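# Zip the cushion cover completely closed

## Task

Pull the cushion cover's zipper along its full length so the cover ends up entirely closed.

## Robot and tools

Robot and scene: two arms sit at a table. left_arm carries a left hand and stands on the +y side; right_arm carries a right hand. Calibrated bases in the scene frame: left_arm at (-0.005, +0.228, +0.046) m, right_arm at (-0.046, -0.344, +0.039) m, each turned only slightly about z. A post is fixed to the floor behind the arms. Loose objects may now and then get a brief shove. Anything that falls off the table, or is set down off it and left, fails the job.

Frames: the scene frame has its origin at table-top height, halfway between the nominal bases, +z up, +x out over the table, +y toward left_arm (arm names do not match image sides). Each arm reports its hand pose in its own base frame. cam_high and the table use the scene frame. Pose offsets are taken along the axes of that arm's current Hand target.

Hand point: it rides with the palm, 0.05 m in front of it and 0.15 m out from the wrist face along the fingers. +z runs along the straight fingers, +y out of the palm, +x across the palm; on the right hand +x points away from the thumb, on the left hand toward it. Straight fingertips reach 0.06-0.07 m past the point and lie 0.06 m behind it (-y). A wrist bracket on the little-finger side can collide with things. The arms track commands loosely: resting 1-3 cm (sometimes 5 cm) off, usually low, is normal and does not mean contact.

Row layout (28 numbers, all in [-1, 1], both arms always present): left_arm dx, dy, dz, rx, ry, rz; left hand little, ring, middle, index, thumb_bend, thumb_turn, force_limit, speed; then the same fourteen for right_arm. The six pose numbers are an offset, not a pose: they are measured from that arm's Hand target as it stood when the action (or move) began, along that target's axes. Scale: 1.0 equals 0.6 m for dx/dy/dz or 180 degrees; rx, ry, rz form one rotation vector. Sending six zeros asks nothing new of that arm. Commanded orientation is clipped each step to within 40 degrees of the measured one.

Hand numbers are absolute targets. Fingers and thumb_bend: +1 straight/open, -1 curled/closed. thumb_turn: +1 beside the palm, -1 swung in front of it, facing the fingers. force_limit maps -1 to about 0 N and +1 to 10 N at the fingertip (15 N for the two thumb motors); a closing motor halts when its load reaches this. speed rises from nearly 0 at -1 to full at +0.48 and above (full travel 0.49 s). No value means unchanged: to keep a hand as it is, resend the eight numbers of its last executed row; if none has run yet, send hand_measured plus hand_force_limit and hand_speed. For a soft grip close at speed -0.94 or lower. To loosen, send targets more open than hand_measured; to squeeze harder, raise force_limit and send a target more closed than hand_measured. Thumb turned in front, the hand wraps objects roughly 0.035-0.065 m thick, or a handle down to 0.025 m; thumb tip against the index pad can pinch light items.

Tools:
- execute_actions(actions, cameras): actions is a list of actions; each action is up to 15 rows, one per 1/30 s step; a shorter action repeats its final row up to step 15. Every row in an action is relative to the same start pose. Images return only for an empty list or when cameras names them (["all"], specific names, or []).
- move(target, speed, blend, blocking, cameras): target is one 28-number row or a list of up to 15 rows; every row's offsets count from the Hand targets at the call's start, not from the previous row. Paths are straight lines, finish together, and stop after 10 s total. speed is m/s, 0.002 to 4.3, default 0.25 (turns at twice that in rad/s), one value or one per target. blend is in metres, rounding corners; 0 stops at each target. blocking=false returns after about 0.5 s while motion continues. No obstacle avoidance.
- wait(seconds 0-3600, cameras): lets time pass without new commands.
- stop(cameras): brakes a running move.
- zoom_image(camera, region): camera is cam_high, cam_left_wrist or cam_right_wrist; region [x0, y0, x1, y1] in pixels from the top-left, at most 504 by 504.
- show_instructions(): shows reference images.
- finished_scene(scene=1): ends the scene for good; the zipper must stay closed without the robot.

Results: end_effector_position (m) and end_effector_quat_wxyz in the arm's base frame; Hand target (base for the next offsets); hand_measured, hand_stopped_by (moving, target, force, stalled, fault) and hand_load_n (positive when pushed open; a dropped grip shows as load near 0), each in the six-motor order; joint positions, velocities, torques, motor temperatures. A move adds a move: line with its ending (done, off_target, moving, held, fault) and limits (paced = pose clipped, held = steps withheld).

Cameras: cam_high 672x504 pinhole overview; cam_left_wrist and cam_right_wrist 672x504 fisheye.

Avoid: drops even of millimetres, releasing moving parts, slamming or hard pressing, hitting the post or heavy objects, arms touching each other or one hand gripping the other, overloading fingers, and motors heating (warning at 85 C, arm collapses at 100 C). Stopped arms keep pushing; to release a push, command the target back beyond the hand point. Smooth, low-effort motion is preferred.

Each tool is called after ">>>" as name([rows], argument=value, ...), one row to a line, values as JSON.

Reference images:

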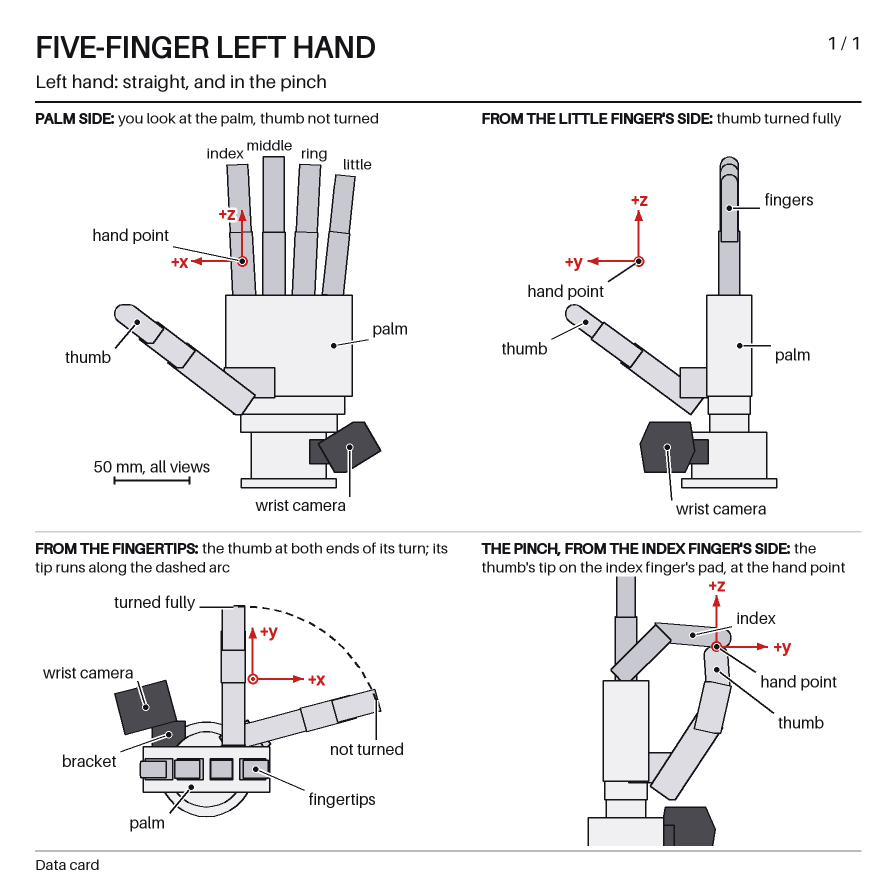

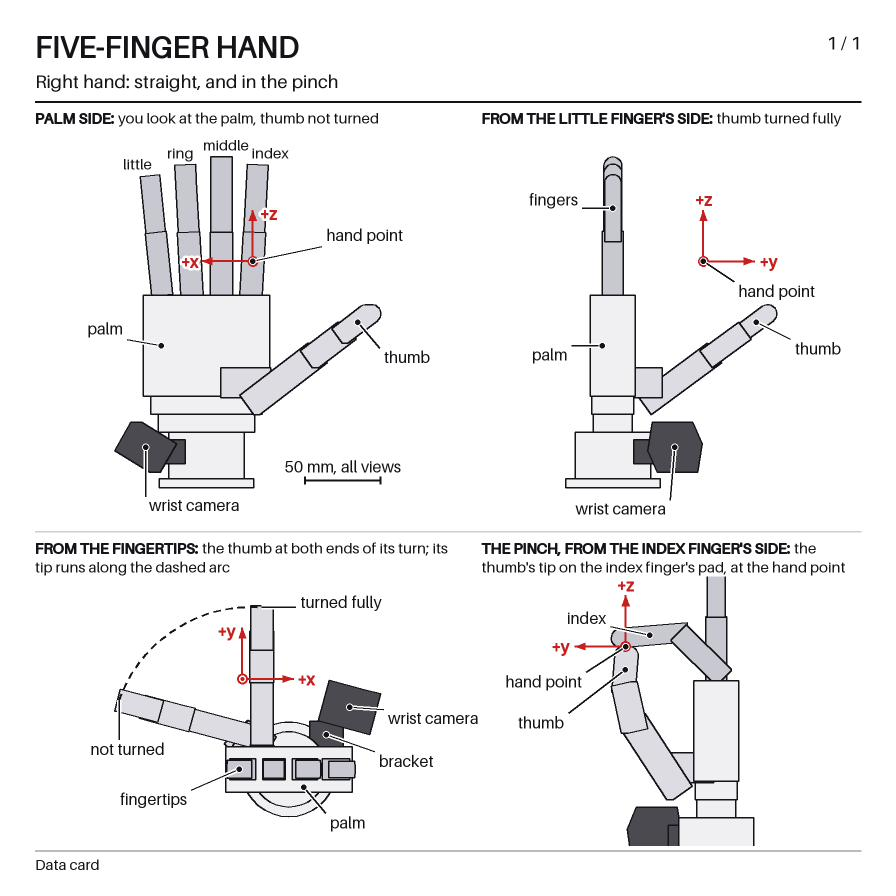

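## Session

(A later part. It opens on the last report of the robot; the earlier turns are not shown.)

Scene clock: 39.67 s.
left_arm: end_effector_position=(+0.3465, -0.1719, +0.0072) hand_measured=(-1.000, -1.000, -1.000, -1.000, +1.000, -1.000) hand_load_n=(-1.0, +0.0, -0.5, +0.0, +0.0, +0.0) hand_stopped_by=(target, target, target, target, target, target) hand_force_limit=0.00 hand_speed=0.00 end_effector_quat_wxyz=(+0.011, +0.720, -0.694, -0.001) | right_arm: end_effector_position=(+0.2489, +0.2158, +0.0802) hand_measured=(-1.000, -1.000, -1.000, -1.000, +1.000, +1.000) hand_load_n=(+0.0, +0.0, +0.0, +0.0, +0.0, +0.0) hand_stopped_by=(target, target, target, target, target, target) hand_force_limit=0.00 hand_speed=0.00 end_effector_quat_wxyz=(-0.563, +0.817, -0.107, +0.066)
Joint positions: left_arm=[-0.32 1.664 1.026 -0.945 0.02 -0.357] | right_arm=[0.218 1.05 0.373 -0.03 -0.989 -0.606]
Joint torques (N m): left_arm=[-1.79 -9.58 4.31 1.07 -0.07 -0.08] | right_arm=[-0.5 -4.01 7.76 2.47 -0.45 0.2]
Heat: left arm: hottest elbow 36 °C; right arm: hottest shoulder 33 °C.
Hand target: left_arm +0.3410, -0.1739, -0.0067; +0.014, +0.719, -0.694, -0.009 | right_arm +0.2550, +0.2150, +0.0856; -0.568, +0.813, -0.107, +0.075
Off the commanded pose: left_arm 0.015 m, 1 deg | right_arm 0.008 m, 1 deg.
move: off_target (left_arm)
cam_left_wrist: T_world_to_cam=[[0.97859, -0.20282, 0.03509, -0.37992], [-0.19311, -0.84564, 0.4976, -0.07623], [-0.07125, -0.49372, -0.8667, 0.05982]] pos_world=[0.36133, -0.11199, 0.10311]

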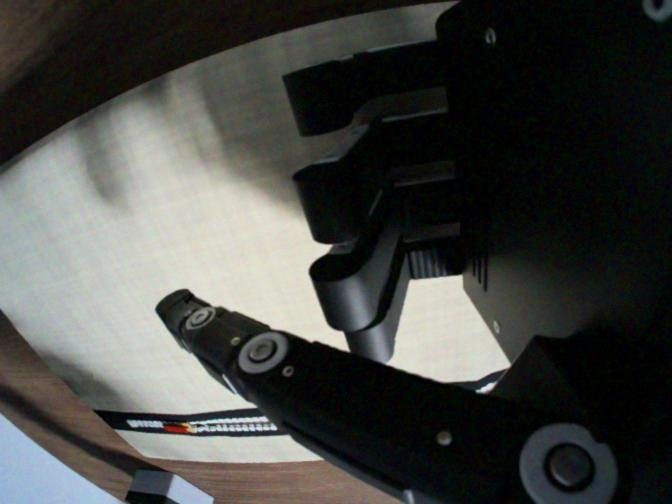

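>>> move([
  [0,0,0.0133,0,0,0,-1,-1,-1,-1,1,-1,0,0,0,0,0,0,0.001,0,-1,-1,-1,0.1,0.1,1,0,0],
  [0,0,0.0133,0,0,0,-1,-1,-1,-1,1,-1,0,0,-0.0493,0.0248,0.0813,0.0277,0.053,0.0167,-1,-1,-1,0.1,0.1,-1,0,0],
], cameras=["all"], speed=0.06)

Scene clock: 49.10 s.
left_arm: end_effector_position=(+0.3480, -0.1724, +0.0064) hand_measured=(-1.000, -1.000, -1.000, -1.000, +1.000, -1.000) hand_load_n=(-1.5, +0.0, -0.5, +0.0, +0.0, +0.0) hand_stopped_by=(target, target, target, target, target, target) hand_force_limit=0.00 hand_speed=0.00 end_effector_quat_wxyz=(+0.010, +0.720, -0.694, +0.002) | right_arm: end_effector_position=(+0.2371, +0.2576, +0.0525) hand_measured=(-1.000, -1.000, -1.000, +0.100, +0.100, -0.794) hand_load_n=(+0.0, +0.0, +0.0, +0.0, +1.5, +7.0) hand_stopped_by=(target, target, target, target, target, force) hand_force_limit=0.00 hand_speed=0.00 end_effector_quat_wxyz=(-0.589, +0.778, -0.175, +0.133)
Joint positions: left_arm=[-0.32 1.664 1.025 -0.936 0.02 -0.357] | right_arm=[0.443 1.139 0.173 0.617 -0.653 -0.22]
Joint torques (N m): left_arm=[-1.14 -8.59 4.1 1.66 -0.06 -0.08] | right_arm=[0.73 -2.49 6.31 2.97 -0.05 0.17]
Heat: left arm: hottest elbow 35 °C; right arm: hottest shoulder 33 °C.
Hand target: left_arm +0.3409, -0.1739, -0.0146; +0.014, +0.719, -0.694, -0.009 | right_arm +0.2370, +0.2620, +0.0548; -0.594, +0.775, -0.172, +0.132
Off the commanded pose: left_arm 0.022 m, 1 deg | right_arm 0.005 m, 1 deg.
move: off_target (left_arm)
cam_left_wrist: T_world_to_cam=[[0.9784, -0.20235, 0.0422, -0.38136], [-0.19616, -0.84458, 0.4982, -0.07477], [-0.06517, -0.49572, -0.86604, 0.05654]] pos_world=[0.36214, -0.11229, 0.10231]
cam_right_wrist: T_world_to_cam=[[0.17527, -0.3826, -0.90714, 0.10095], [-0.97972, -0.15864, -0.12238, 0.27728], [-0.09708, 0.91019, -0.40265, -0.07827]] pos_world=[0.24637, 0.15385, 0.09399]

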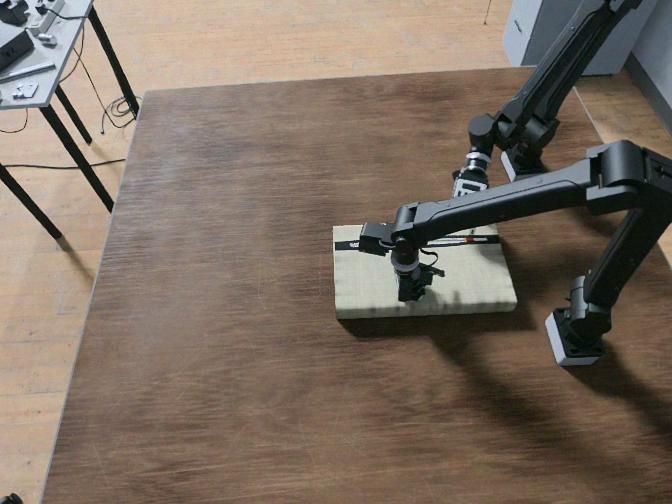

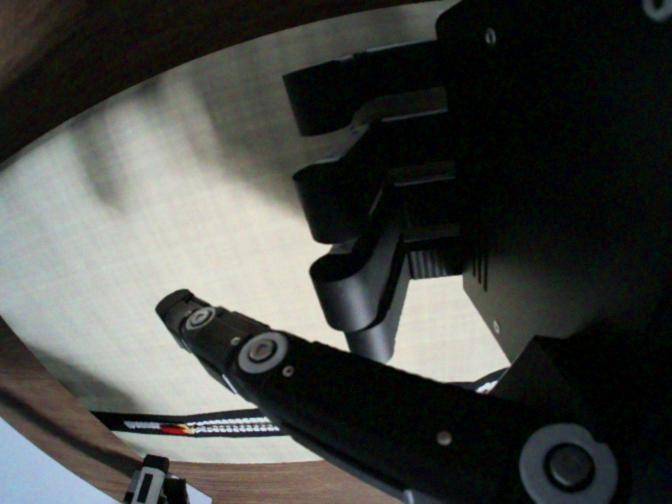

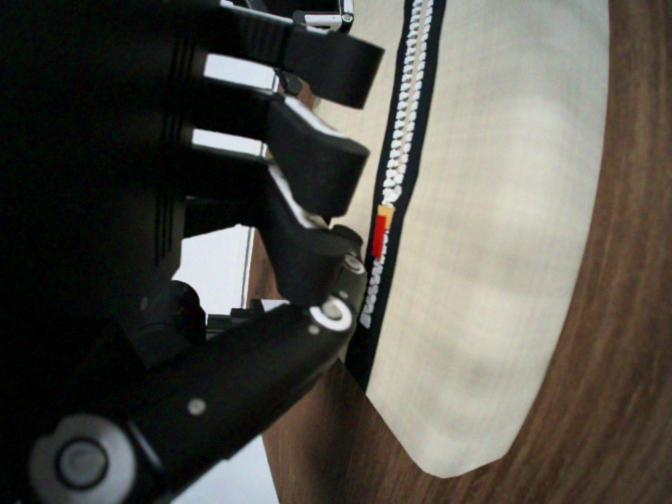

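>>> zoom_image(camera="cam_right_wrist", region=[240, 150, 440, 350])

Scaled by 2.520 from the camera's image (finer frame: 960x720).

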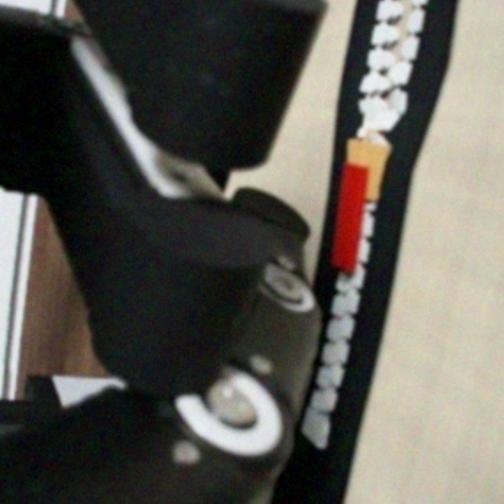

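>>> move([
  [0,0,0,0,0,0,-1,-1,-1,-1,1,-1,0,0,0,0,0,0,0,0.001,-1,-1,-1,0.1,0.1,-0.7,0,0],
  [0,0,0,0,0,0,-1,-1,-1,-1,1,-1,0,0,0,0,0,0,0,0.002,-1,-1,1,0.1,0.1,-0.7,0,0],
  [0,0,0,0,0,0,-1,-1,-1,-1,1,-1,0,0,0,0,0,0,0,0.001,-1,-1,1,0.1,0.1,-1,0,0],
], cameras=["cam_left_wrist","cam_right_wrist"], speed=0.06)

>>> zoom_image(camera="cam_right_wrist", region=[240, 150, 440, 350])

Scene clock: 53.27 s.
left_arm: end_effector_position=(+0.3480, -0.1724, +0.0064) hand_measured=(-1.000, -1.000, -1.000, -1.000, +1.000, -1.000) hand_load_n=(-1.5, +0.0, -0.5, +0.0, +0.0, +0.0) hand_stopped_by=(target, target, target, target, target, target) hand_force_limit=0.00 hand_speed=0.00 end_effector_quat_wxyz=(+0.010, +0.720, -0.694, +0.002) | right_arm: end_effector_position=(+0.2368, +0.2578, +0.0525) hand_measured=(-1.000, -1.000, +1.000, +0.100, +0.100, -1.000) hand_load_n=(+0.0, +0.0, +0.0, +0.0, +0.0, +0.0) hand_stopped_by=(target, target, target, target, target, target) hand_force_limit=0.00 hand_speed=0.00 end_effector_quat_wxyz=(-0.589, +0.778, -0.177, +0.132)
Joint positions: left_arm=[-0.32 1.664 1.025 -0.936 0.02 -0.357] | right_arm=[0.443 1.139 0.173 0.617 -0.653 -0.214]
Joint torques (N m): left_arm=[-1.32 -8.76 3.99 1.43 0.01 -0.09] | right_arm=[1.03 -2.78 6.39 3.04 -0.07 0.14]
Heat: left arm: hottest elbow 35 °C; right arm: hottest shoulder 33 °C.
Hand target: left_arm +0.3409, -0.1739, -0.0146; +0.014, +0.719, -0.694, -0.009 | right_arm +0.2370, +0.2620, +0.0548; -0.594, +0.775, -0.173, +0.131
Off the commanded pose: left_arm 0.022 m, 1 deg | right_arm 0.005 m, 1 deg.
move: done
cam_left_wrist: T_world_to_cam=[[0.9784, -0.20235, 0.0422, -0.38136], [-0.19616, -0.84458, 0.4982, -0.07477], [-0.06517, -0.49572, -0.86604, 0.05654]] pos_world=[0.36214, -0.11229, 0.10231]
cam_right_wrist: T_world_to_cam=[[0.17014, -0.38098, -0.9088, 0.10193], [-0.98057, -0.15688, -0.11781, 0.27658], [-0.09769, 0.91118, -0.40026, -0.07872]] pos_world=[0.24617, 0.15395, 0.09371]

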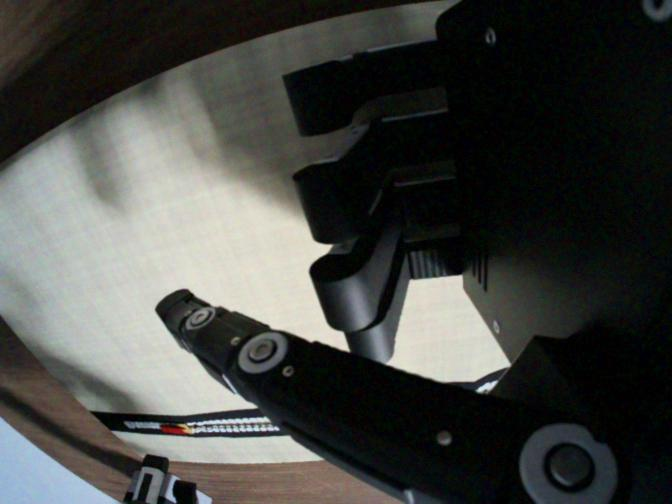

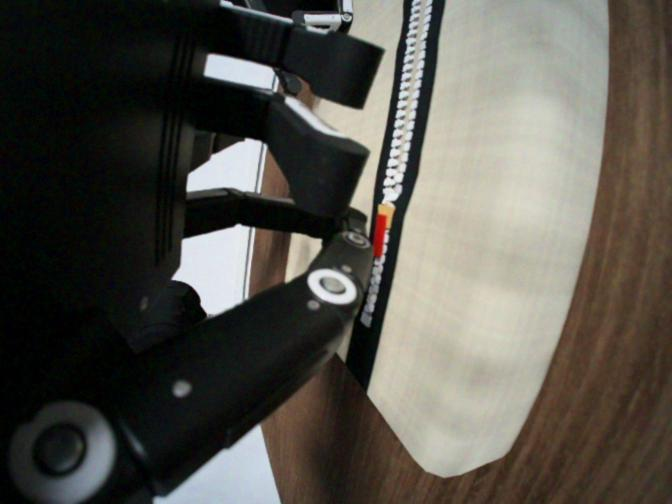

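Scaled by 2.520 from the camera's image (finer frame: 960x720).

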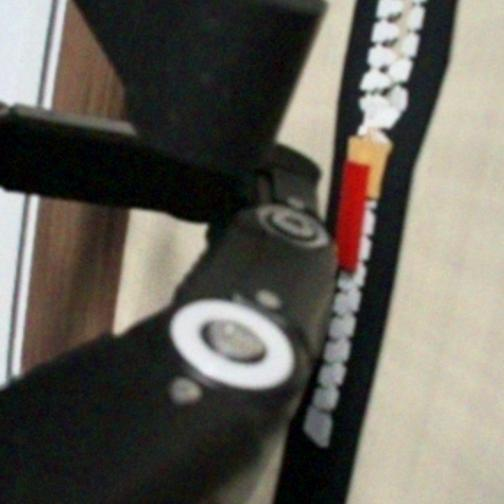

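>>> move([
  [0,0,0,0,0,0,-1,-1,-1,-1,1,-1,0,0,0,0,0,0,0,0.001,1,1,1,0.1,0.1,-1,0,0],
  [0,0,0,0,0,0,-1,-1,-1,-1,1,-1,0,0,-0.0153,0.0348,0.023,0,0,0,1,1,1,0.1,0.1,-1,0,0],
], cameras=["cam_left_wrist","cam_right_wrist"], speed=0.04)

>>> zoom_image(camera="cam_right_wrist", region=[270, 150, 430, 310])

>>> zoom_image(camera="cam_left_wrist", region=[80, 370, 280, 500])

Scene clock: 57.00 s.
left_arm: end_effector_position=(+0.3480, -0.1724, +0.0064) hand_measured=(-1.000, -1.000, -1.000, -1.000, +1.000, -1.000) hand_load_n=(-1.5, +0.0, -0.5, +0.0, +0.0, +0.0) hand_stopped_by=(target, target, target, target, target, target) hand_force_limit=0.00 hand_speed=0.00 end_effector_quat_wxyz=(+0.010, +0.720, -0.694, +0.002) | right_arm: end_effector_position=(+0.2329, +0.2687, +0.0284) hand_measured=(+1.000, +1.000, +1.000, +0.100, +0.100, -1.000) hand_load_n=(+0.0, +0.0, +0.0, +0.0, +0.0, +0.0) hand_stopped_by=(target, target, target, target, target, target) hand_force_limit=0.00 hand_speed=0.00 end_effector_quat_wxyz=(-0.588, +0.778, -0.176, +0.132)
Joint positions: left_arm=[-0.32 1.664 1.025 -0.936 0.02 -0.357] | right_arm=[0.499 1.311 0.153 0.82 -0.601 -0.195]
Joint torques (N m): left_arm=[-1.38 -9.41 4 1.54 -0.08 -0.14] | right_arm=[0.85 -3.9 4.88 3.04 -0.04 0.15]
Heat: left arm: hottest elbow 35 °C; right arm: hottest shoulder 33 °C.
Hand target: left_arm +0.3409, -0.1739, -0.0146; +0.014, +0.719, -0.694, -0.009 | right_arm +0.2319, +0.2731, +0.0310; -0.594, +0.775, -0.173, +0.131
Off the commanded pose: left_arm 0.022 m, 1 deg | right_arm 0.005 m, 1 deg.
move: done
cam_left_wrist: T_world_to_cam=[[0.9784, -0.20235, 0.0422, -0.38136], [-0.19616, -0.84458, 0.4982, -0.07477], [-0.06517, -0.49572, -0.86604, 0.05654]] pos_world=[0.36214, -0.11229, 0.10231]
cam_right_wrist: T_world_to_cam=[[0.17198, -0.38322, -0.90751, 0.08498], [-0.98023, -0.15811, -0.119, 0.27187], [-0.09788, 0.91002, -0.40283, -0.09824]] pos_world=[0.24227, 0.16495, 0.0699]

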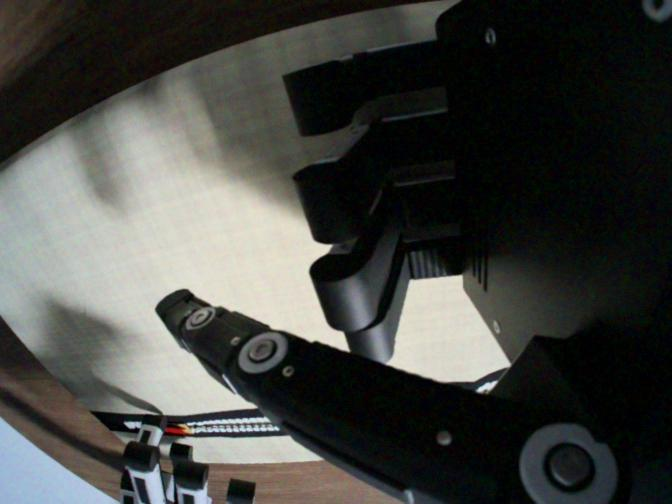

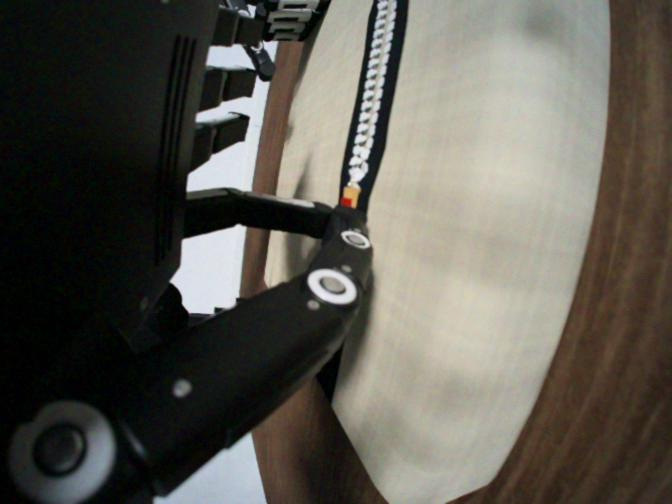

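Scaled by 3.150 from the camera's image (finer frame: 960x720).

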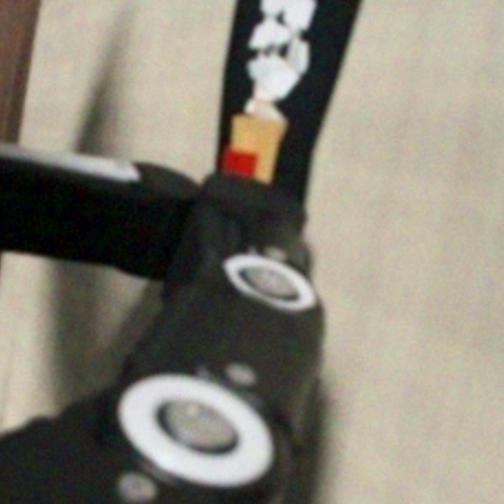

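Scaled by 2.520 from the camera's image (finer frame: 960x720).

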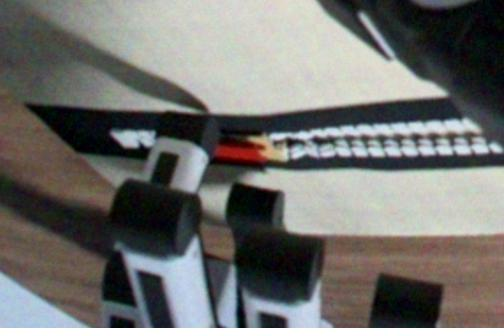

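>>> zoom_image(camera="cam_left_wrist", region=[100, 400, 220, 504])

Scaled by 4.200 from the camera's image (finer frame: 960x720).

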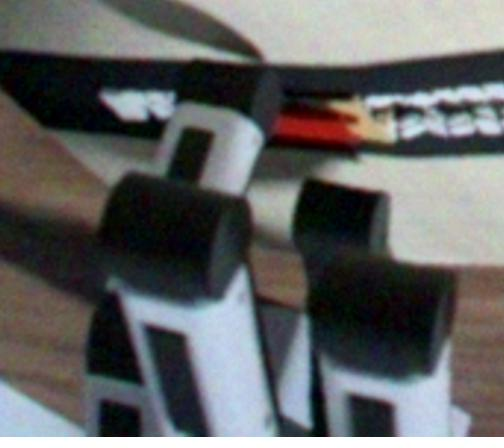

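>>> move(target=[0,0,0,0,0,0,-1,-1,-1,-1,1,-1,0,0,-0.0046,0.0039,0.0112,0,0,0,1,1,1,0.1,0.1,-1,0,0], cameras=["cam_left_wrist","cam_right_wrist"], speed=0.02)

>>> zoom_image(camera="cam_right_wrist", region=[270, 150, 430, 310])

>>> zoom_image(camera="cam_left_wrist", region=[100, 400, 220, 504])

Scene clock: 58.77 s.
left_arm: end_effector_position=(+0.3480, -0.1724, +0.0064) hand_measured=(-1.000, -1.000, -1.000, -1.000, +1.000, -1.000) hand_load_n=(-1.5, -0.5, -0.5, +0.0, +0.0, +0.0) hand_stopped_by=(target, target, target, target, target, target) hand_force_limit=0.00 hand_speed=0.00 end_effector_quat_wxyz=(+0.010, +0.720, -0.694, +0.002) | right_arm: end_effector_position=(+0.2318, +0.2739, +0.0243) hand_measured=(+1.000, +1.000, +1.000, +0.100, +0.100, -1.000) hand_load_n=(+0.0, +0.0, +0.0, +0.0, +0.0, -0.5) hand_stopped_by=(target, target, target, target, target, target) hand_force_limit=0.00 hand_speed=0.00 end_effector_quat_wxyz=(-0.588, +0.778, -0.176, +0.133)
Joint positions: left_arm=[-0.32 1.664 1.025 -0.936 0.02 -0.357] | right_arm=[0.523 1.348 0.153 0.863 -0.576 -0.185]
Joint torques (N m): left_arm=[-1.9 -8.94 3.97 1.72 -0.06 -0.15] | right_arm=[1.03 -3.49 5.04 3.02 -0.02 0.17]
Heat: left arm: hottest elbow 35 °C; right arm: hottest shoulder 33 °C.
Hand target: left_arm +0.3409, -0.1739, -0.0146; +0.014, +0.719, -0.694, -0.009 | right_arm +0.2319, +0.2796, +0.0271; -0.594, +0.775, -0.173, +0.131
Off the commanded pose: left_arm 0.022 m, 1 deg | right_arm 0.006 m, 1 deg.
move: done
cam_left_wrist: T_world_to_cam=[[0.9784, -0.20235, 0.0422, -0.38136], [-0.19616, -0.84458, 0.4982, -0.07477], [-0.06517, -0.49572, -0.86604, 0.05654]] pos_world=[0.36214, -0.11229, 0.10231]
cam_right_wrist: T_world_to_cam=[[0.17197, -0.38364, -0.90733, 0.08362], [-0.9804, -0.15649, -0.11966, 0.27076], [-0.09608, 0.91013, -0.40303, -0.10515]] pos_world=[0.24097, 0.17015, 0.0659]

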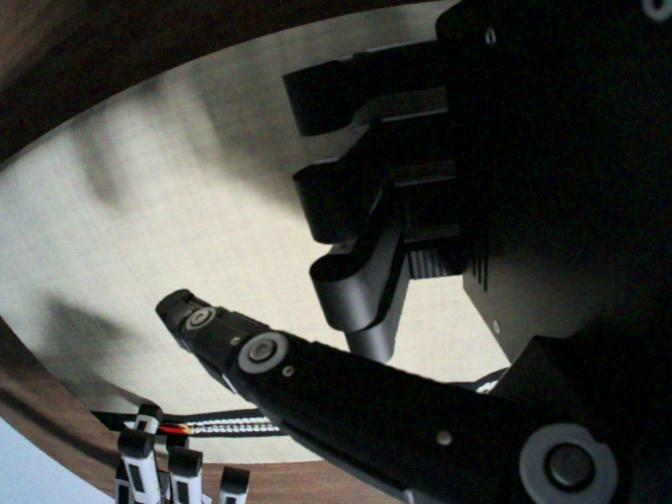

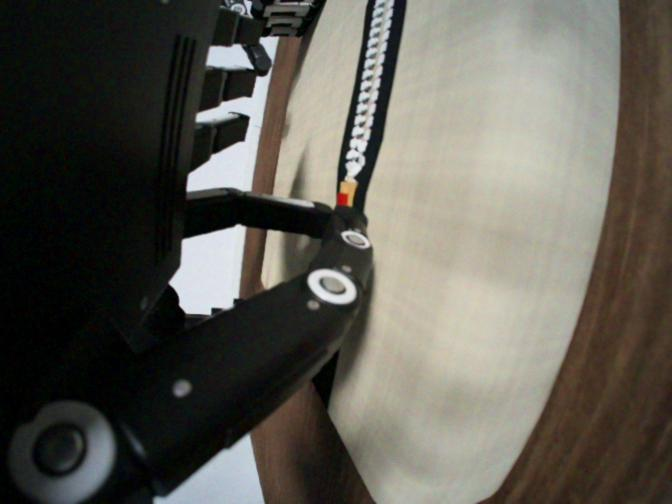

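Scaled by 3.150 from the camera's image (finer frame: 960x720).

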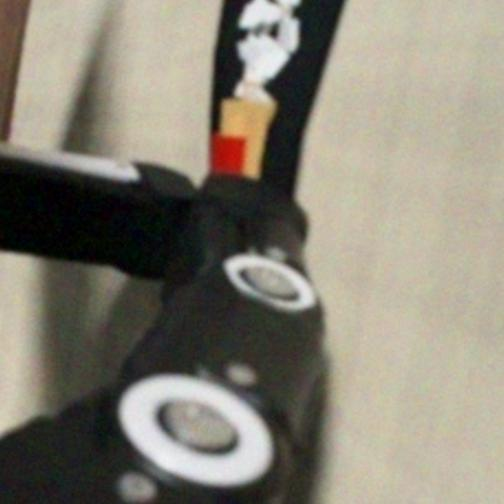

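Scaled by 4.200 from the camera's image (finer frame: 960x720).

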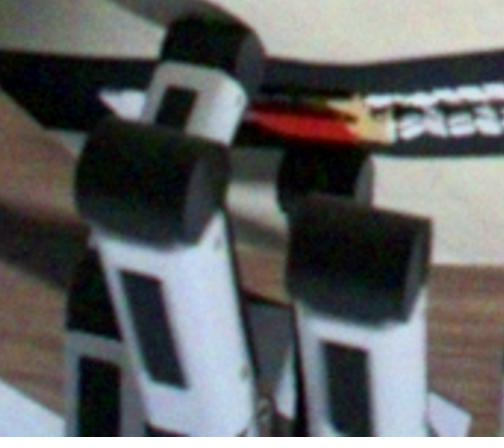

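>>> move([
  [0,0,0,0,0,0,-1,-1,-1,-1,1,-1,0,0,0.003,0,0.0012,0,0,0,1,1,1,0.1,0.1,-1,0,0],
  [0,0,0,0,0,0,-1,-1,-1,-1,1,-1,0,0,0.003,0,0.0014,0,0,0,1,1,1,-0.1,0.1,-1,-0.5,-0.85],
], cameras=["cam_left_wrist","cam_right_wrist"], speed=0.02)

>>> zoom_image(camera="cam_right_wrist", region=[270, 150, 430, 310])

>>> zoom_image(camera="cam_left_wrist", region=[100, 400, 220, 504])

Scene clock: 61.13 s.
left_arm: end_effector_position=(+0.3480, -0.1724, +0.0064) hand_measured=(-1.000, -1.000, -1.000, -1.000, +1.000, -1.000) hand_load_n=(-1.5, +0.0, -0.5, +0.0, +0.0, +0.0) hand_stopped_by=(target, target, target, target, target, target) hand_force_limit=0.00 hand_speed=0.00 end_effector_quat_wxyz=(+0.010, +0.720, -0.694, +0.002) | right_arm: end_effector_position=(+0.2322, +0.2745, +0.0250) hand_measured=(+1.000, +1.000, +1.000, -0.100, +0.100, -1.000) hand_load_n=(+0.0, +0.0, +0.0, +1.0, +0.0, +0.0) hand_stopped_by=(target, target, target, target, target, target) hand_force_limit=-0.50 hand_speed=-0.85 end_effector_quat_wxyz=(-0.590, +0.777, -0.176, +0.134)
Joint positions: left_arm=[-0.32 1.664 1.025 -0.936 0.02 -0.357] | right_arm=[0.523 1.352 0.153 0.872 -0.577 -0.183]
Joint torques (N m): left_arm=[-1.67 -8.94 4.04 1.46 0 -0.11] | right_arm=[0.5 -3.37 5.33 2.65 -0.12 0.15]
Heat: left arm: hottest shoulder 34 °C; right arm: hottest shoulder 33 °C.
Hand target: left_arm +0.3409, -0.1739, -0.0146; +0.014, +0.719, -0.694, -0.009 | right_arm +0.2339, +0.2795, +0.0268; -0.594, +0.775, -0.173, +0.131
Off the commanded pose: left_arm 0.022 m, 1 deg | right_arm 0.006 m, 1 deg.
move: done
cam_left_wrist: T_world_to_cam=[[0.9784, -0.20235, 0.0422, -0.38136], [-0.19616, -0.84458, 0.4982, -0.07477], [-0.06517, -0.49572, -0.86604, 0.05654]] pos_world=[0.36214, -0.11229, 0.10231]
cam_right_wrist: T_world_to_cam=[[0.17436, -0.37996, -0.90842, 0.08287], [-0.98004, -0.15642, -0.12268, 0.27126], [-0.09548, 0.91168, -0.39965, -0.10599]] pos_world=[0.24127, 0.17055, 0.0662]

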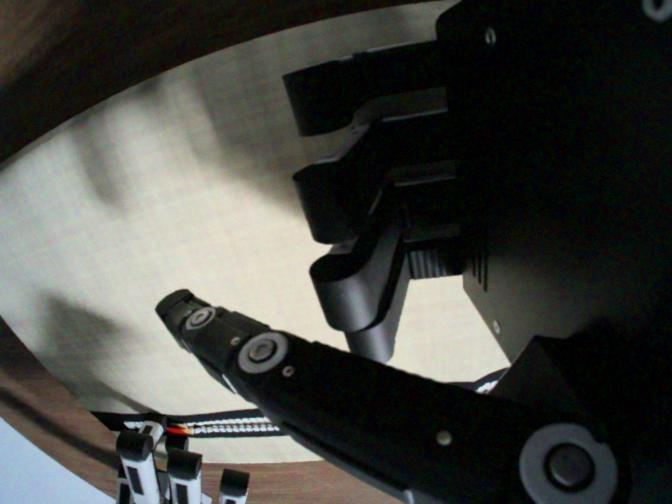

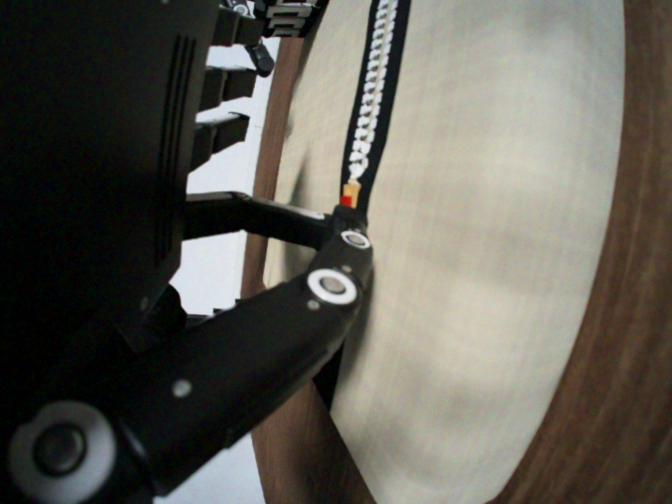

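Scaled by 3.150 from the camera's image (finer frame: 960x720).

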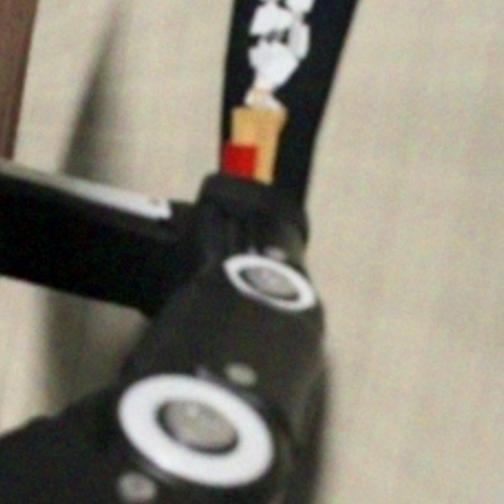

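Scaled by 4.200 from the camera's image (finer frame: 960x720).

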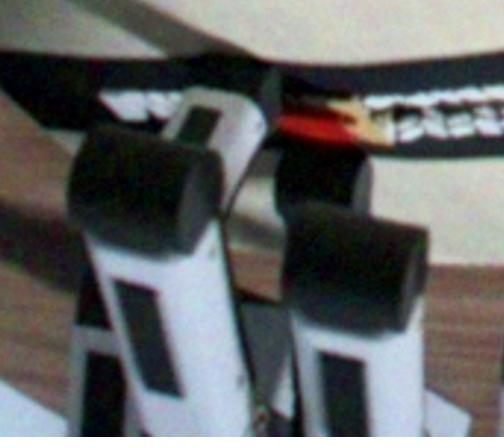

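>>> move(target=[0,0,0,0,0,0,-1,-1,-1,-1,1,-1,0,0,0.001,0,0.0005,0,0,0,1,1,1,-0.4,0.1,-1,-0.4,-0.9], cameras=["cam_left_wrist","cam_right_wrist"], speed=0.02)

>>> zoom_image(camera="cam_right_wrist", region=[270, 150, 430, 310])

>>> zoom_image(camera="cam_left_wrist", region=[100, 400, 220, 504])

Scene clock: 62.27 s.
left_arm: end_effector_position=(+0.3483, -0.1726, +0.0063) hand_measured=(-1.000, -1.000, -1.000, -1.000, +1.000, -1.000) hand_load_n=(-1.5, +0.0, -0.5, +0.0, +0.0, +0.0) hand_stopped_by=(target, target, target, target, target, target) hand_force_limit=0.00 hand_speed=0.00 end_effector_quat_wxyz=(+0.010, +0.721, -0.693, +0.003) | right_arm: end_effector_position=(+0.2321, +0.2749, +0.0257) hand_measured=(+1.000, +1.000, +1.000, -0.256, +0.100, -1.000) hand_load_n=(+0.0, +0.0, +0.0, +3.5, +0.5, -1.5) hand_stopped_by=(target, target, target, force, target, target) hand_force_limit=-0.40 hand_speed=-0.90 end_effector_quat_wxyz=(-0.591, +0.776, -0.175, +0.134)
Joint positions: left_arm=[-0.32 1.664 1.025 -0.935 0.02 -0.359] | right_arm=[0.523 1.352 0.153 0.875 -0.579 -0.182]
Joint torques (N m): left_arm=[-2.08 -8.59 4.18 1.4 -0.03 -0.1] | right_arm=[0.56 -3.14 5.37 2.56 -0.11 0.13]
Heat: left arm: hottest shoulder 34 °C; right arm: hottest shoulder 33 °C.
Hand target: left_arm +0.3408, -0.1739, -0.0146; +0.014, +0.719, -0.694, -0.009 | right_arm +0.2345, +0.2796, +0.0268; -0.594, +0.775, -0.173, +0.131
Off the commanded pose: left_arm 0.022 m, 1 deg | right_arm 0.005 m, 0 deg.
move: done
cam_left_wrist: T_world_to_cam=[[0.97859, -0.20123, 0.04334, -0.38164], [-0.19575, -0.84462, 0.49829, -0.07493], [-0.06366, -0.49611, -0.86592, 0.05581]] pos_world=[0.36235, -0.11239, 0.10221]
cam_right_wrist: T_world_to_cam=[[0.17647, -0.37752, -0.90903, 0.08254], [-0.97959, -0.15769, -0.12468, 0.2717], [-0.09627, 0.91248, -0.39764, -0.10613]] pos_world=[0.24137, 0.17085, 0.0667]

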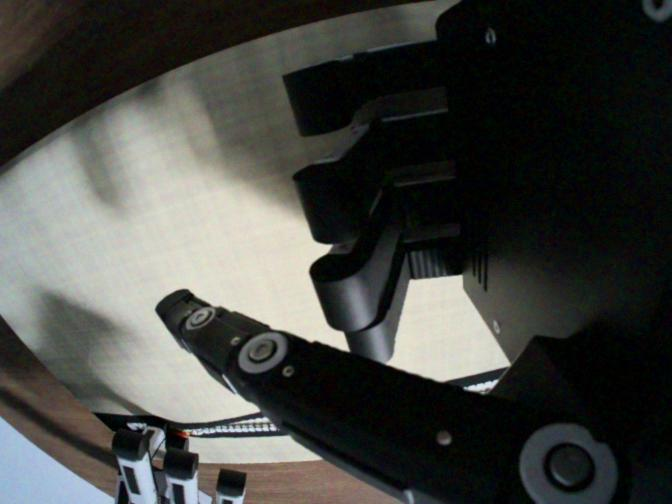

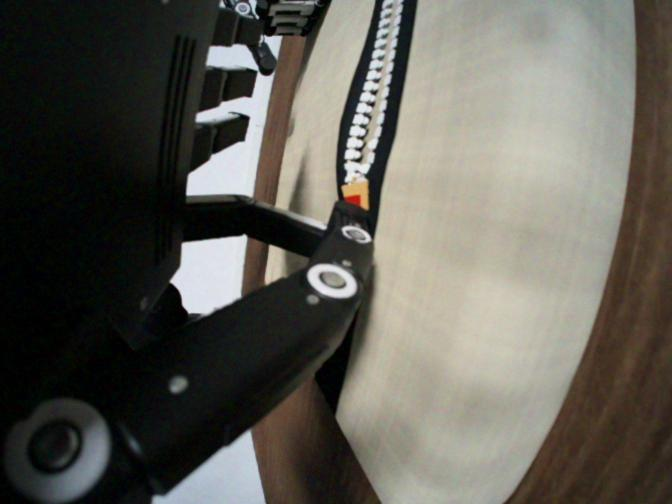

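Scaled by 3.150 from the camera's image (finer frame: 960x720).

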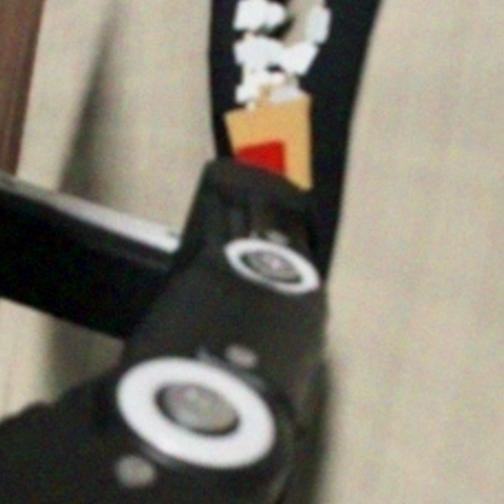

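Scaled by 4.200 from the camera's image (finer frame: 960x720).

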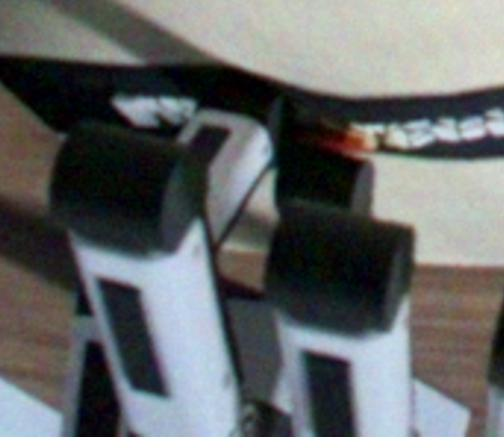

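>>> move([
  [0,0,0,0,0,0,-1,-1,-1,-1,1,-1,0,0,0.0,0,0.0003,0,0,0,1,1,1,-0.5,0.1,-1,0,-0.9],
  [0,0,0,0,0,0,-1,-1,-1,-1,1,-1,0,0,0.0292,-0.0042,0.0158,0,0,0,1,1,1,-0.5,0.1,-1,0,-0.9],
], cameras=["cam_left_wrist","cam_right_wrist"], speed=0.02)

>>> zoom_image(camera="cam_right_wrist", region=[270, 150, 430, 310])

>>> zoom_image(camera="cam_left_wrist", region=[100, 400, 220, 504])

Scene clock: 64.70 s.
left_arm: end_effector_position=(+0.3487, -0.1731, +0.0062) hand_measured=(-1.000, -1.000, -1.000, -1.000, +1.000, -1.000) hand_load_n=(-1.5, +0.0, -0.5, +0.0, +0.0, +0.0) hand_stopped_by=(target, target, target, target, target, target) hand_force_limit=0.00 hand_speed=0.00 end_effector_quat_wxyz=(+0.009, +0.721, -0.693, +0.004) | right_arm: end_effector_position=(+0.2366, +0.2792, +0.0245) hand_measured=(+1.000, +1.000, +1.000, -0.338, +0.100, -1.000) hand_load_n=(+0.0, +0.0, +0.0, +4.0, +1.0, -2.0) hand_stopped_by=(target, target, target, force, target, target) hand_force_limit=0.00 hand_speed=-0.90 end_effector_quat_wxyz=(-0.594, +0.777, -0.170, +0.118)
Joint positions: left_arm=[-0.321 1.664 1.025 -0.933 0.02 -0.36] | right_arm=[0.508 1.389 0.18 0.875 -0.624 -0.182]
Joint torques (N m): left_arm=[-1.73 -8.7 4.18 1.44 -0.08 -0.09] | right_arm=[-1.32 -3.78 6.74 1.98 0.19 -0.01]
Heat: left arm: hottest shoulder 34 °C; right arm: hottest shoulder 33 °C.
Hand target: left_arm +0.3408, -0.1739, -0.0146; +0.014, +0.719, -0.694, -0.009 | right_arm +0.2544, +0.2810, +0.0266; -0.594, +0.775, -0.173, +0.131
Off the commanded pose: left_arm 0.022 m, 2 deg | right_arm 0.018 m, 2 deg.
move: off_target (right_arm)
cam_left_wrist: T_world_to_cam=[[0.97858, -0.20083, 0.04529, -0.38208], [-0.19636, -0.84437, 0.49849, -0.07503], [-0.06187, -0.4967, -0.86571, 0.05475]] pos_world=[0.36255, -0.11289, 0.10211]
cam_right_wrist: T_world_to_cam=[[0.17125, -0.36565, -0.91487, 0.08029], [-0.97692, -0.18338, -0.10957, 0.28273], [-0.1277, 0.91251, -0.38861, -0.10291]] pos_world=[0.24931, 0.17511, 0.06444]

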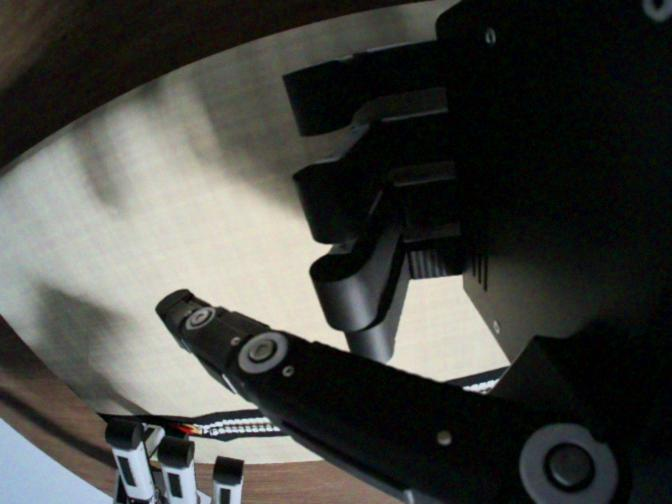

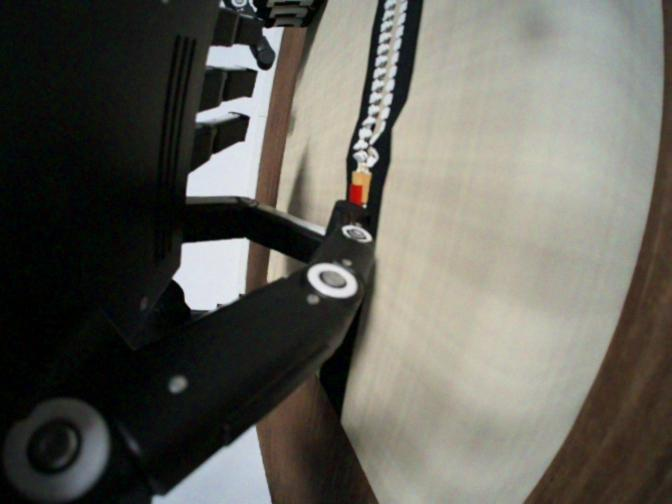

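Scaled by 3.150 from the camera's image (finer frame: 960x720).

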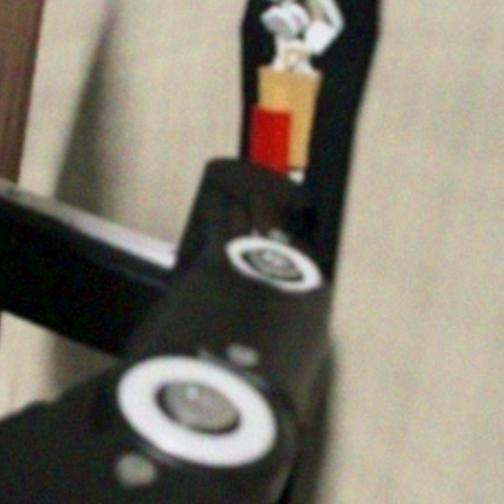

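Scaled by 4.200 from the camera's image (finer frame: 960x720).

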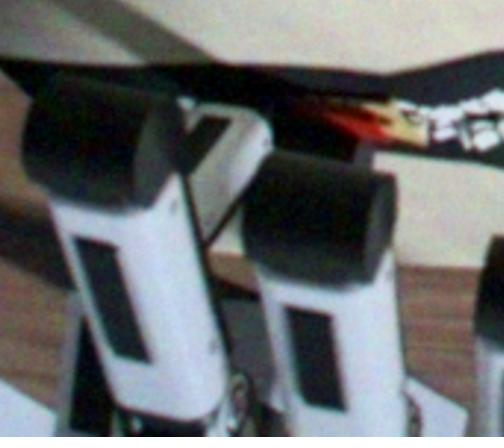

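>>> move(target=[0,0,0,0,0,0,-1,-1,-1,-1,1,-1,0,0,0.0273,-0.0052,0.0195,0,0,0,1,1,1,-0.5,0.1,-1,0,-0.9], cameras=["cam_left_wrist","cam_right_wrist"], speed=0.02)

>>> zoom_image(camera="cam_right_wrist", region=[270, 150, 430, 310])

>>> zoom_image(camera="cam_left_wrist", region=[100, 400, 220, 504])

Scene clock: 66.53 s.
left_arm: end_effector_position=(+0.3514, -0.1729, +0.0055) hand_measured=(-1.000, -1.000, -1.000, -1.000, +1.000, -1.000) hand_load_n=(-2.0, +0.0, -0.5, +0.0, +0.0, +0.0) hand_stopped_by=(target, target, target, target, target, target) hand_force_limit=0.00 hand_speed=0.00 end_effector_quat_wxyz=(+0.005, +0.721, -0.693, +0.007) | right_arm: end_effector_position=(+0.2495, +0.2828, +0.0249) hand_measured=(+1.000, +1.000, +1.000, -0.338, +0.100, -1.000) hand_load_n=(+0.0, +0.0, +0.0, +4.0, +1.0, -2.5) hand_stopped_by=(target, target, target, force, target, target) hand_force_limit=0.00 hand_speed=-0.90 end_effector_quat_wxyz=(-0.597, +0.776, -0.170, +0.112)
Joint positions: left_arm=[-0.321 1.664 1.025 -0.923 0.014 -0.36] | right_arm=[0.487 1.427 0.218 0.872 -0.654 -0.182]
Joint torques (N m): left_arm=[-1.44 -8.82 3.99 0.98 0.13 -0.06] | right_arm=[-1.2 -3.72 7.66 1.44 0.42 -0.09]
Heat: left arm: hottest shoulder 34 °C; right arm: hottest shoulder 33 °C.
Hand target: left_arm +0.3409, -0.1739, -0.0146; +0.014, +0.719, -0.694, -0.009 | right_arm +0.2745, +0.2850, +0.0266; -0.594, +0.775, -0.173, +0.131
Off the commanded pose: left_arm 0.023 m, 2 deg | right_arm 0.025 m, 2 deg.
move: off_target (right_arm)
cam_left_wrist: T_world_to_cam=[[0.97805, -0.20089, 0.05531, -0.38449], [-0.20162, -0.84542, 0.49458, -0.07232], [-0.0526, -0.49488, -0.86737, 0.05151]] pos_world=[0.36418, -0.11289, 0.10171]
cam_right_wrist: T_world_to_cam=[[0.16654, -0.35804, -0.91873, 0.07887], [-0.97638, -0.18991, -0.10298, 0.29758], [-0.13761, 0.91419, -0.38121, -0.10266]] pos_world=[0.26329, 0.1786, 0.06397]

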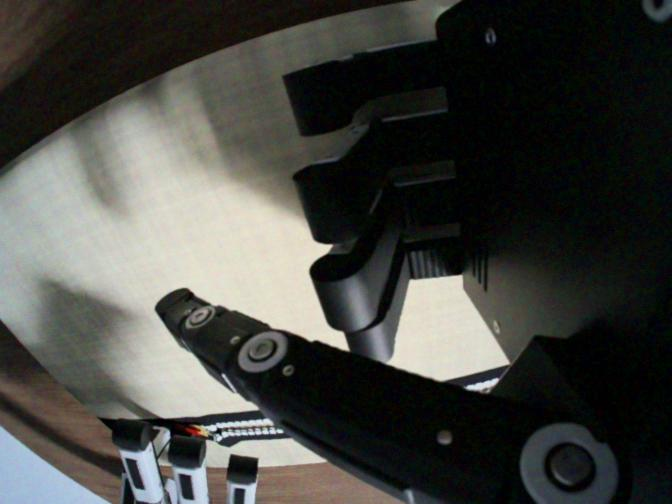

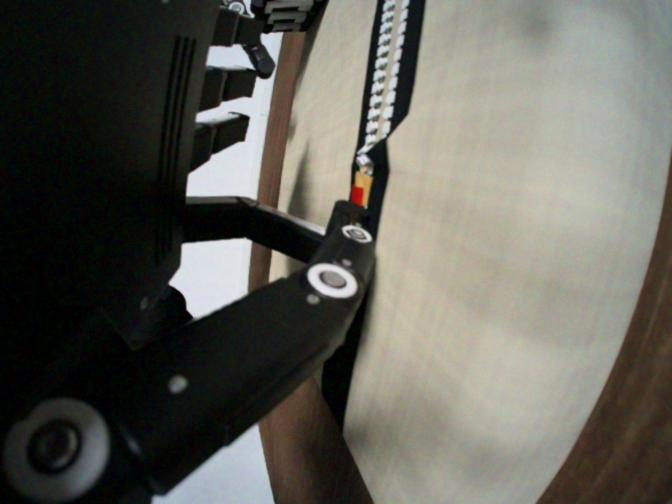

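Scaled by 3.150 from the camera's image (finer frame: 960x720).

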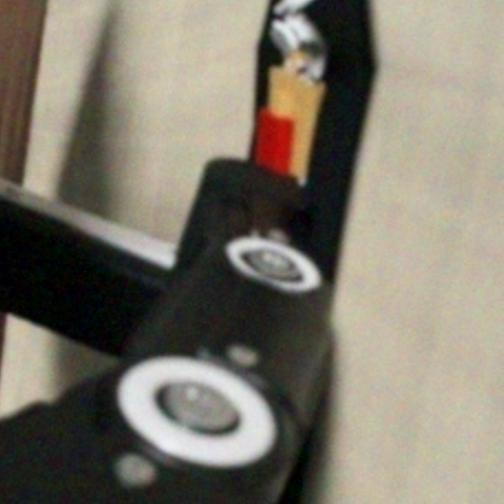

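Scaled by 4.200 from the camera's image (finer frame: 960x720).

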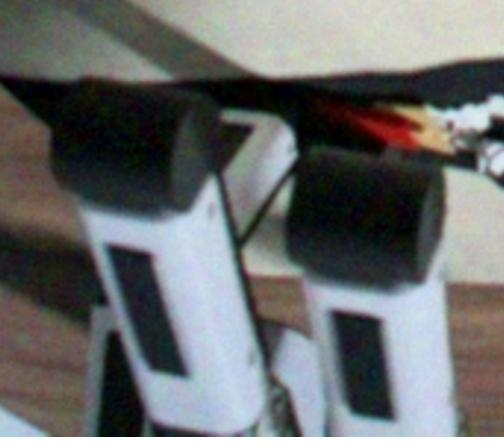

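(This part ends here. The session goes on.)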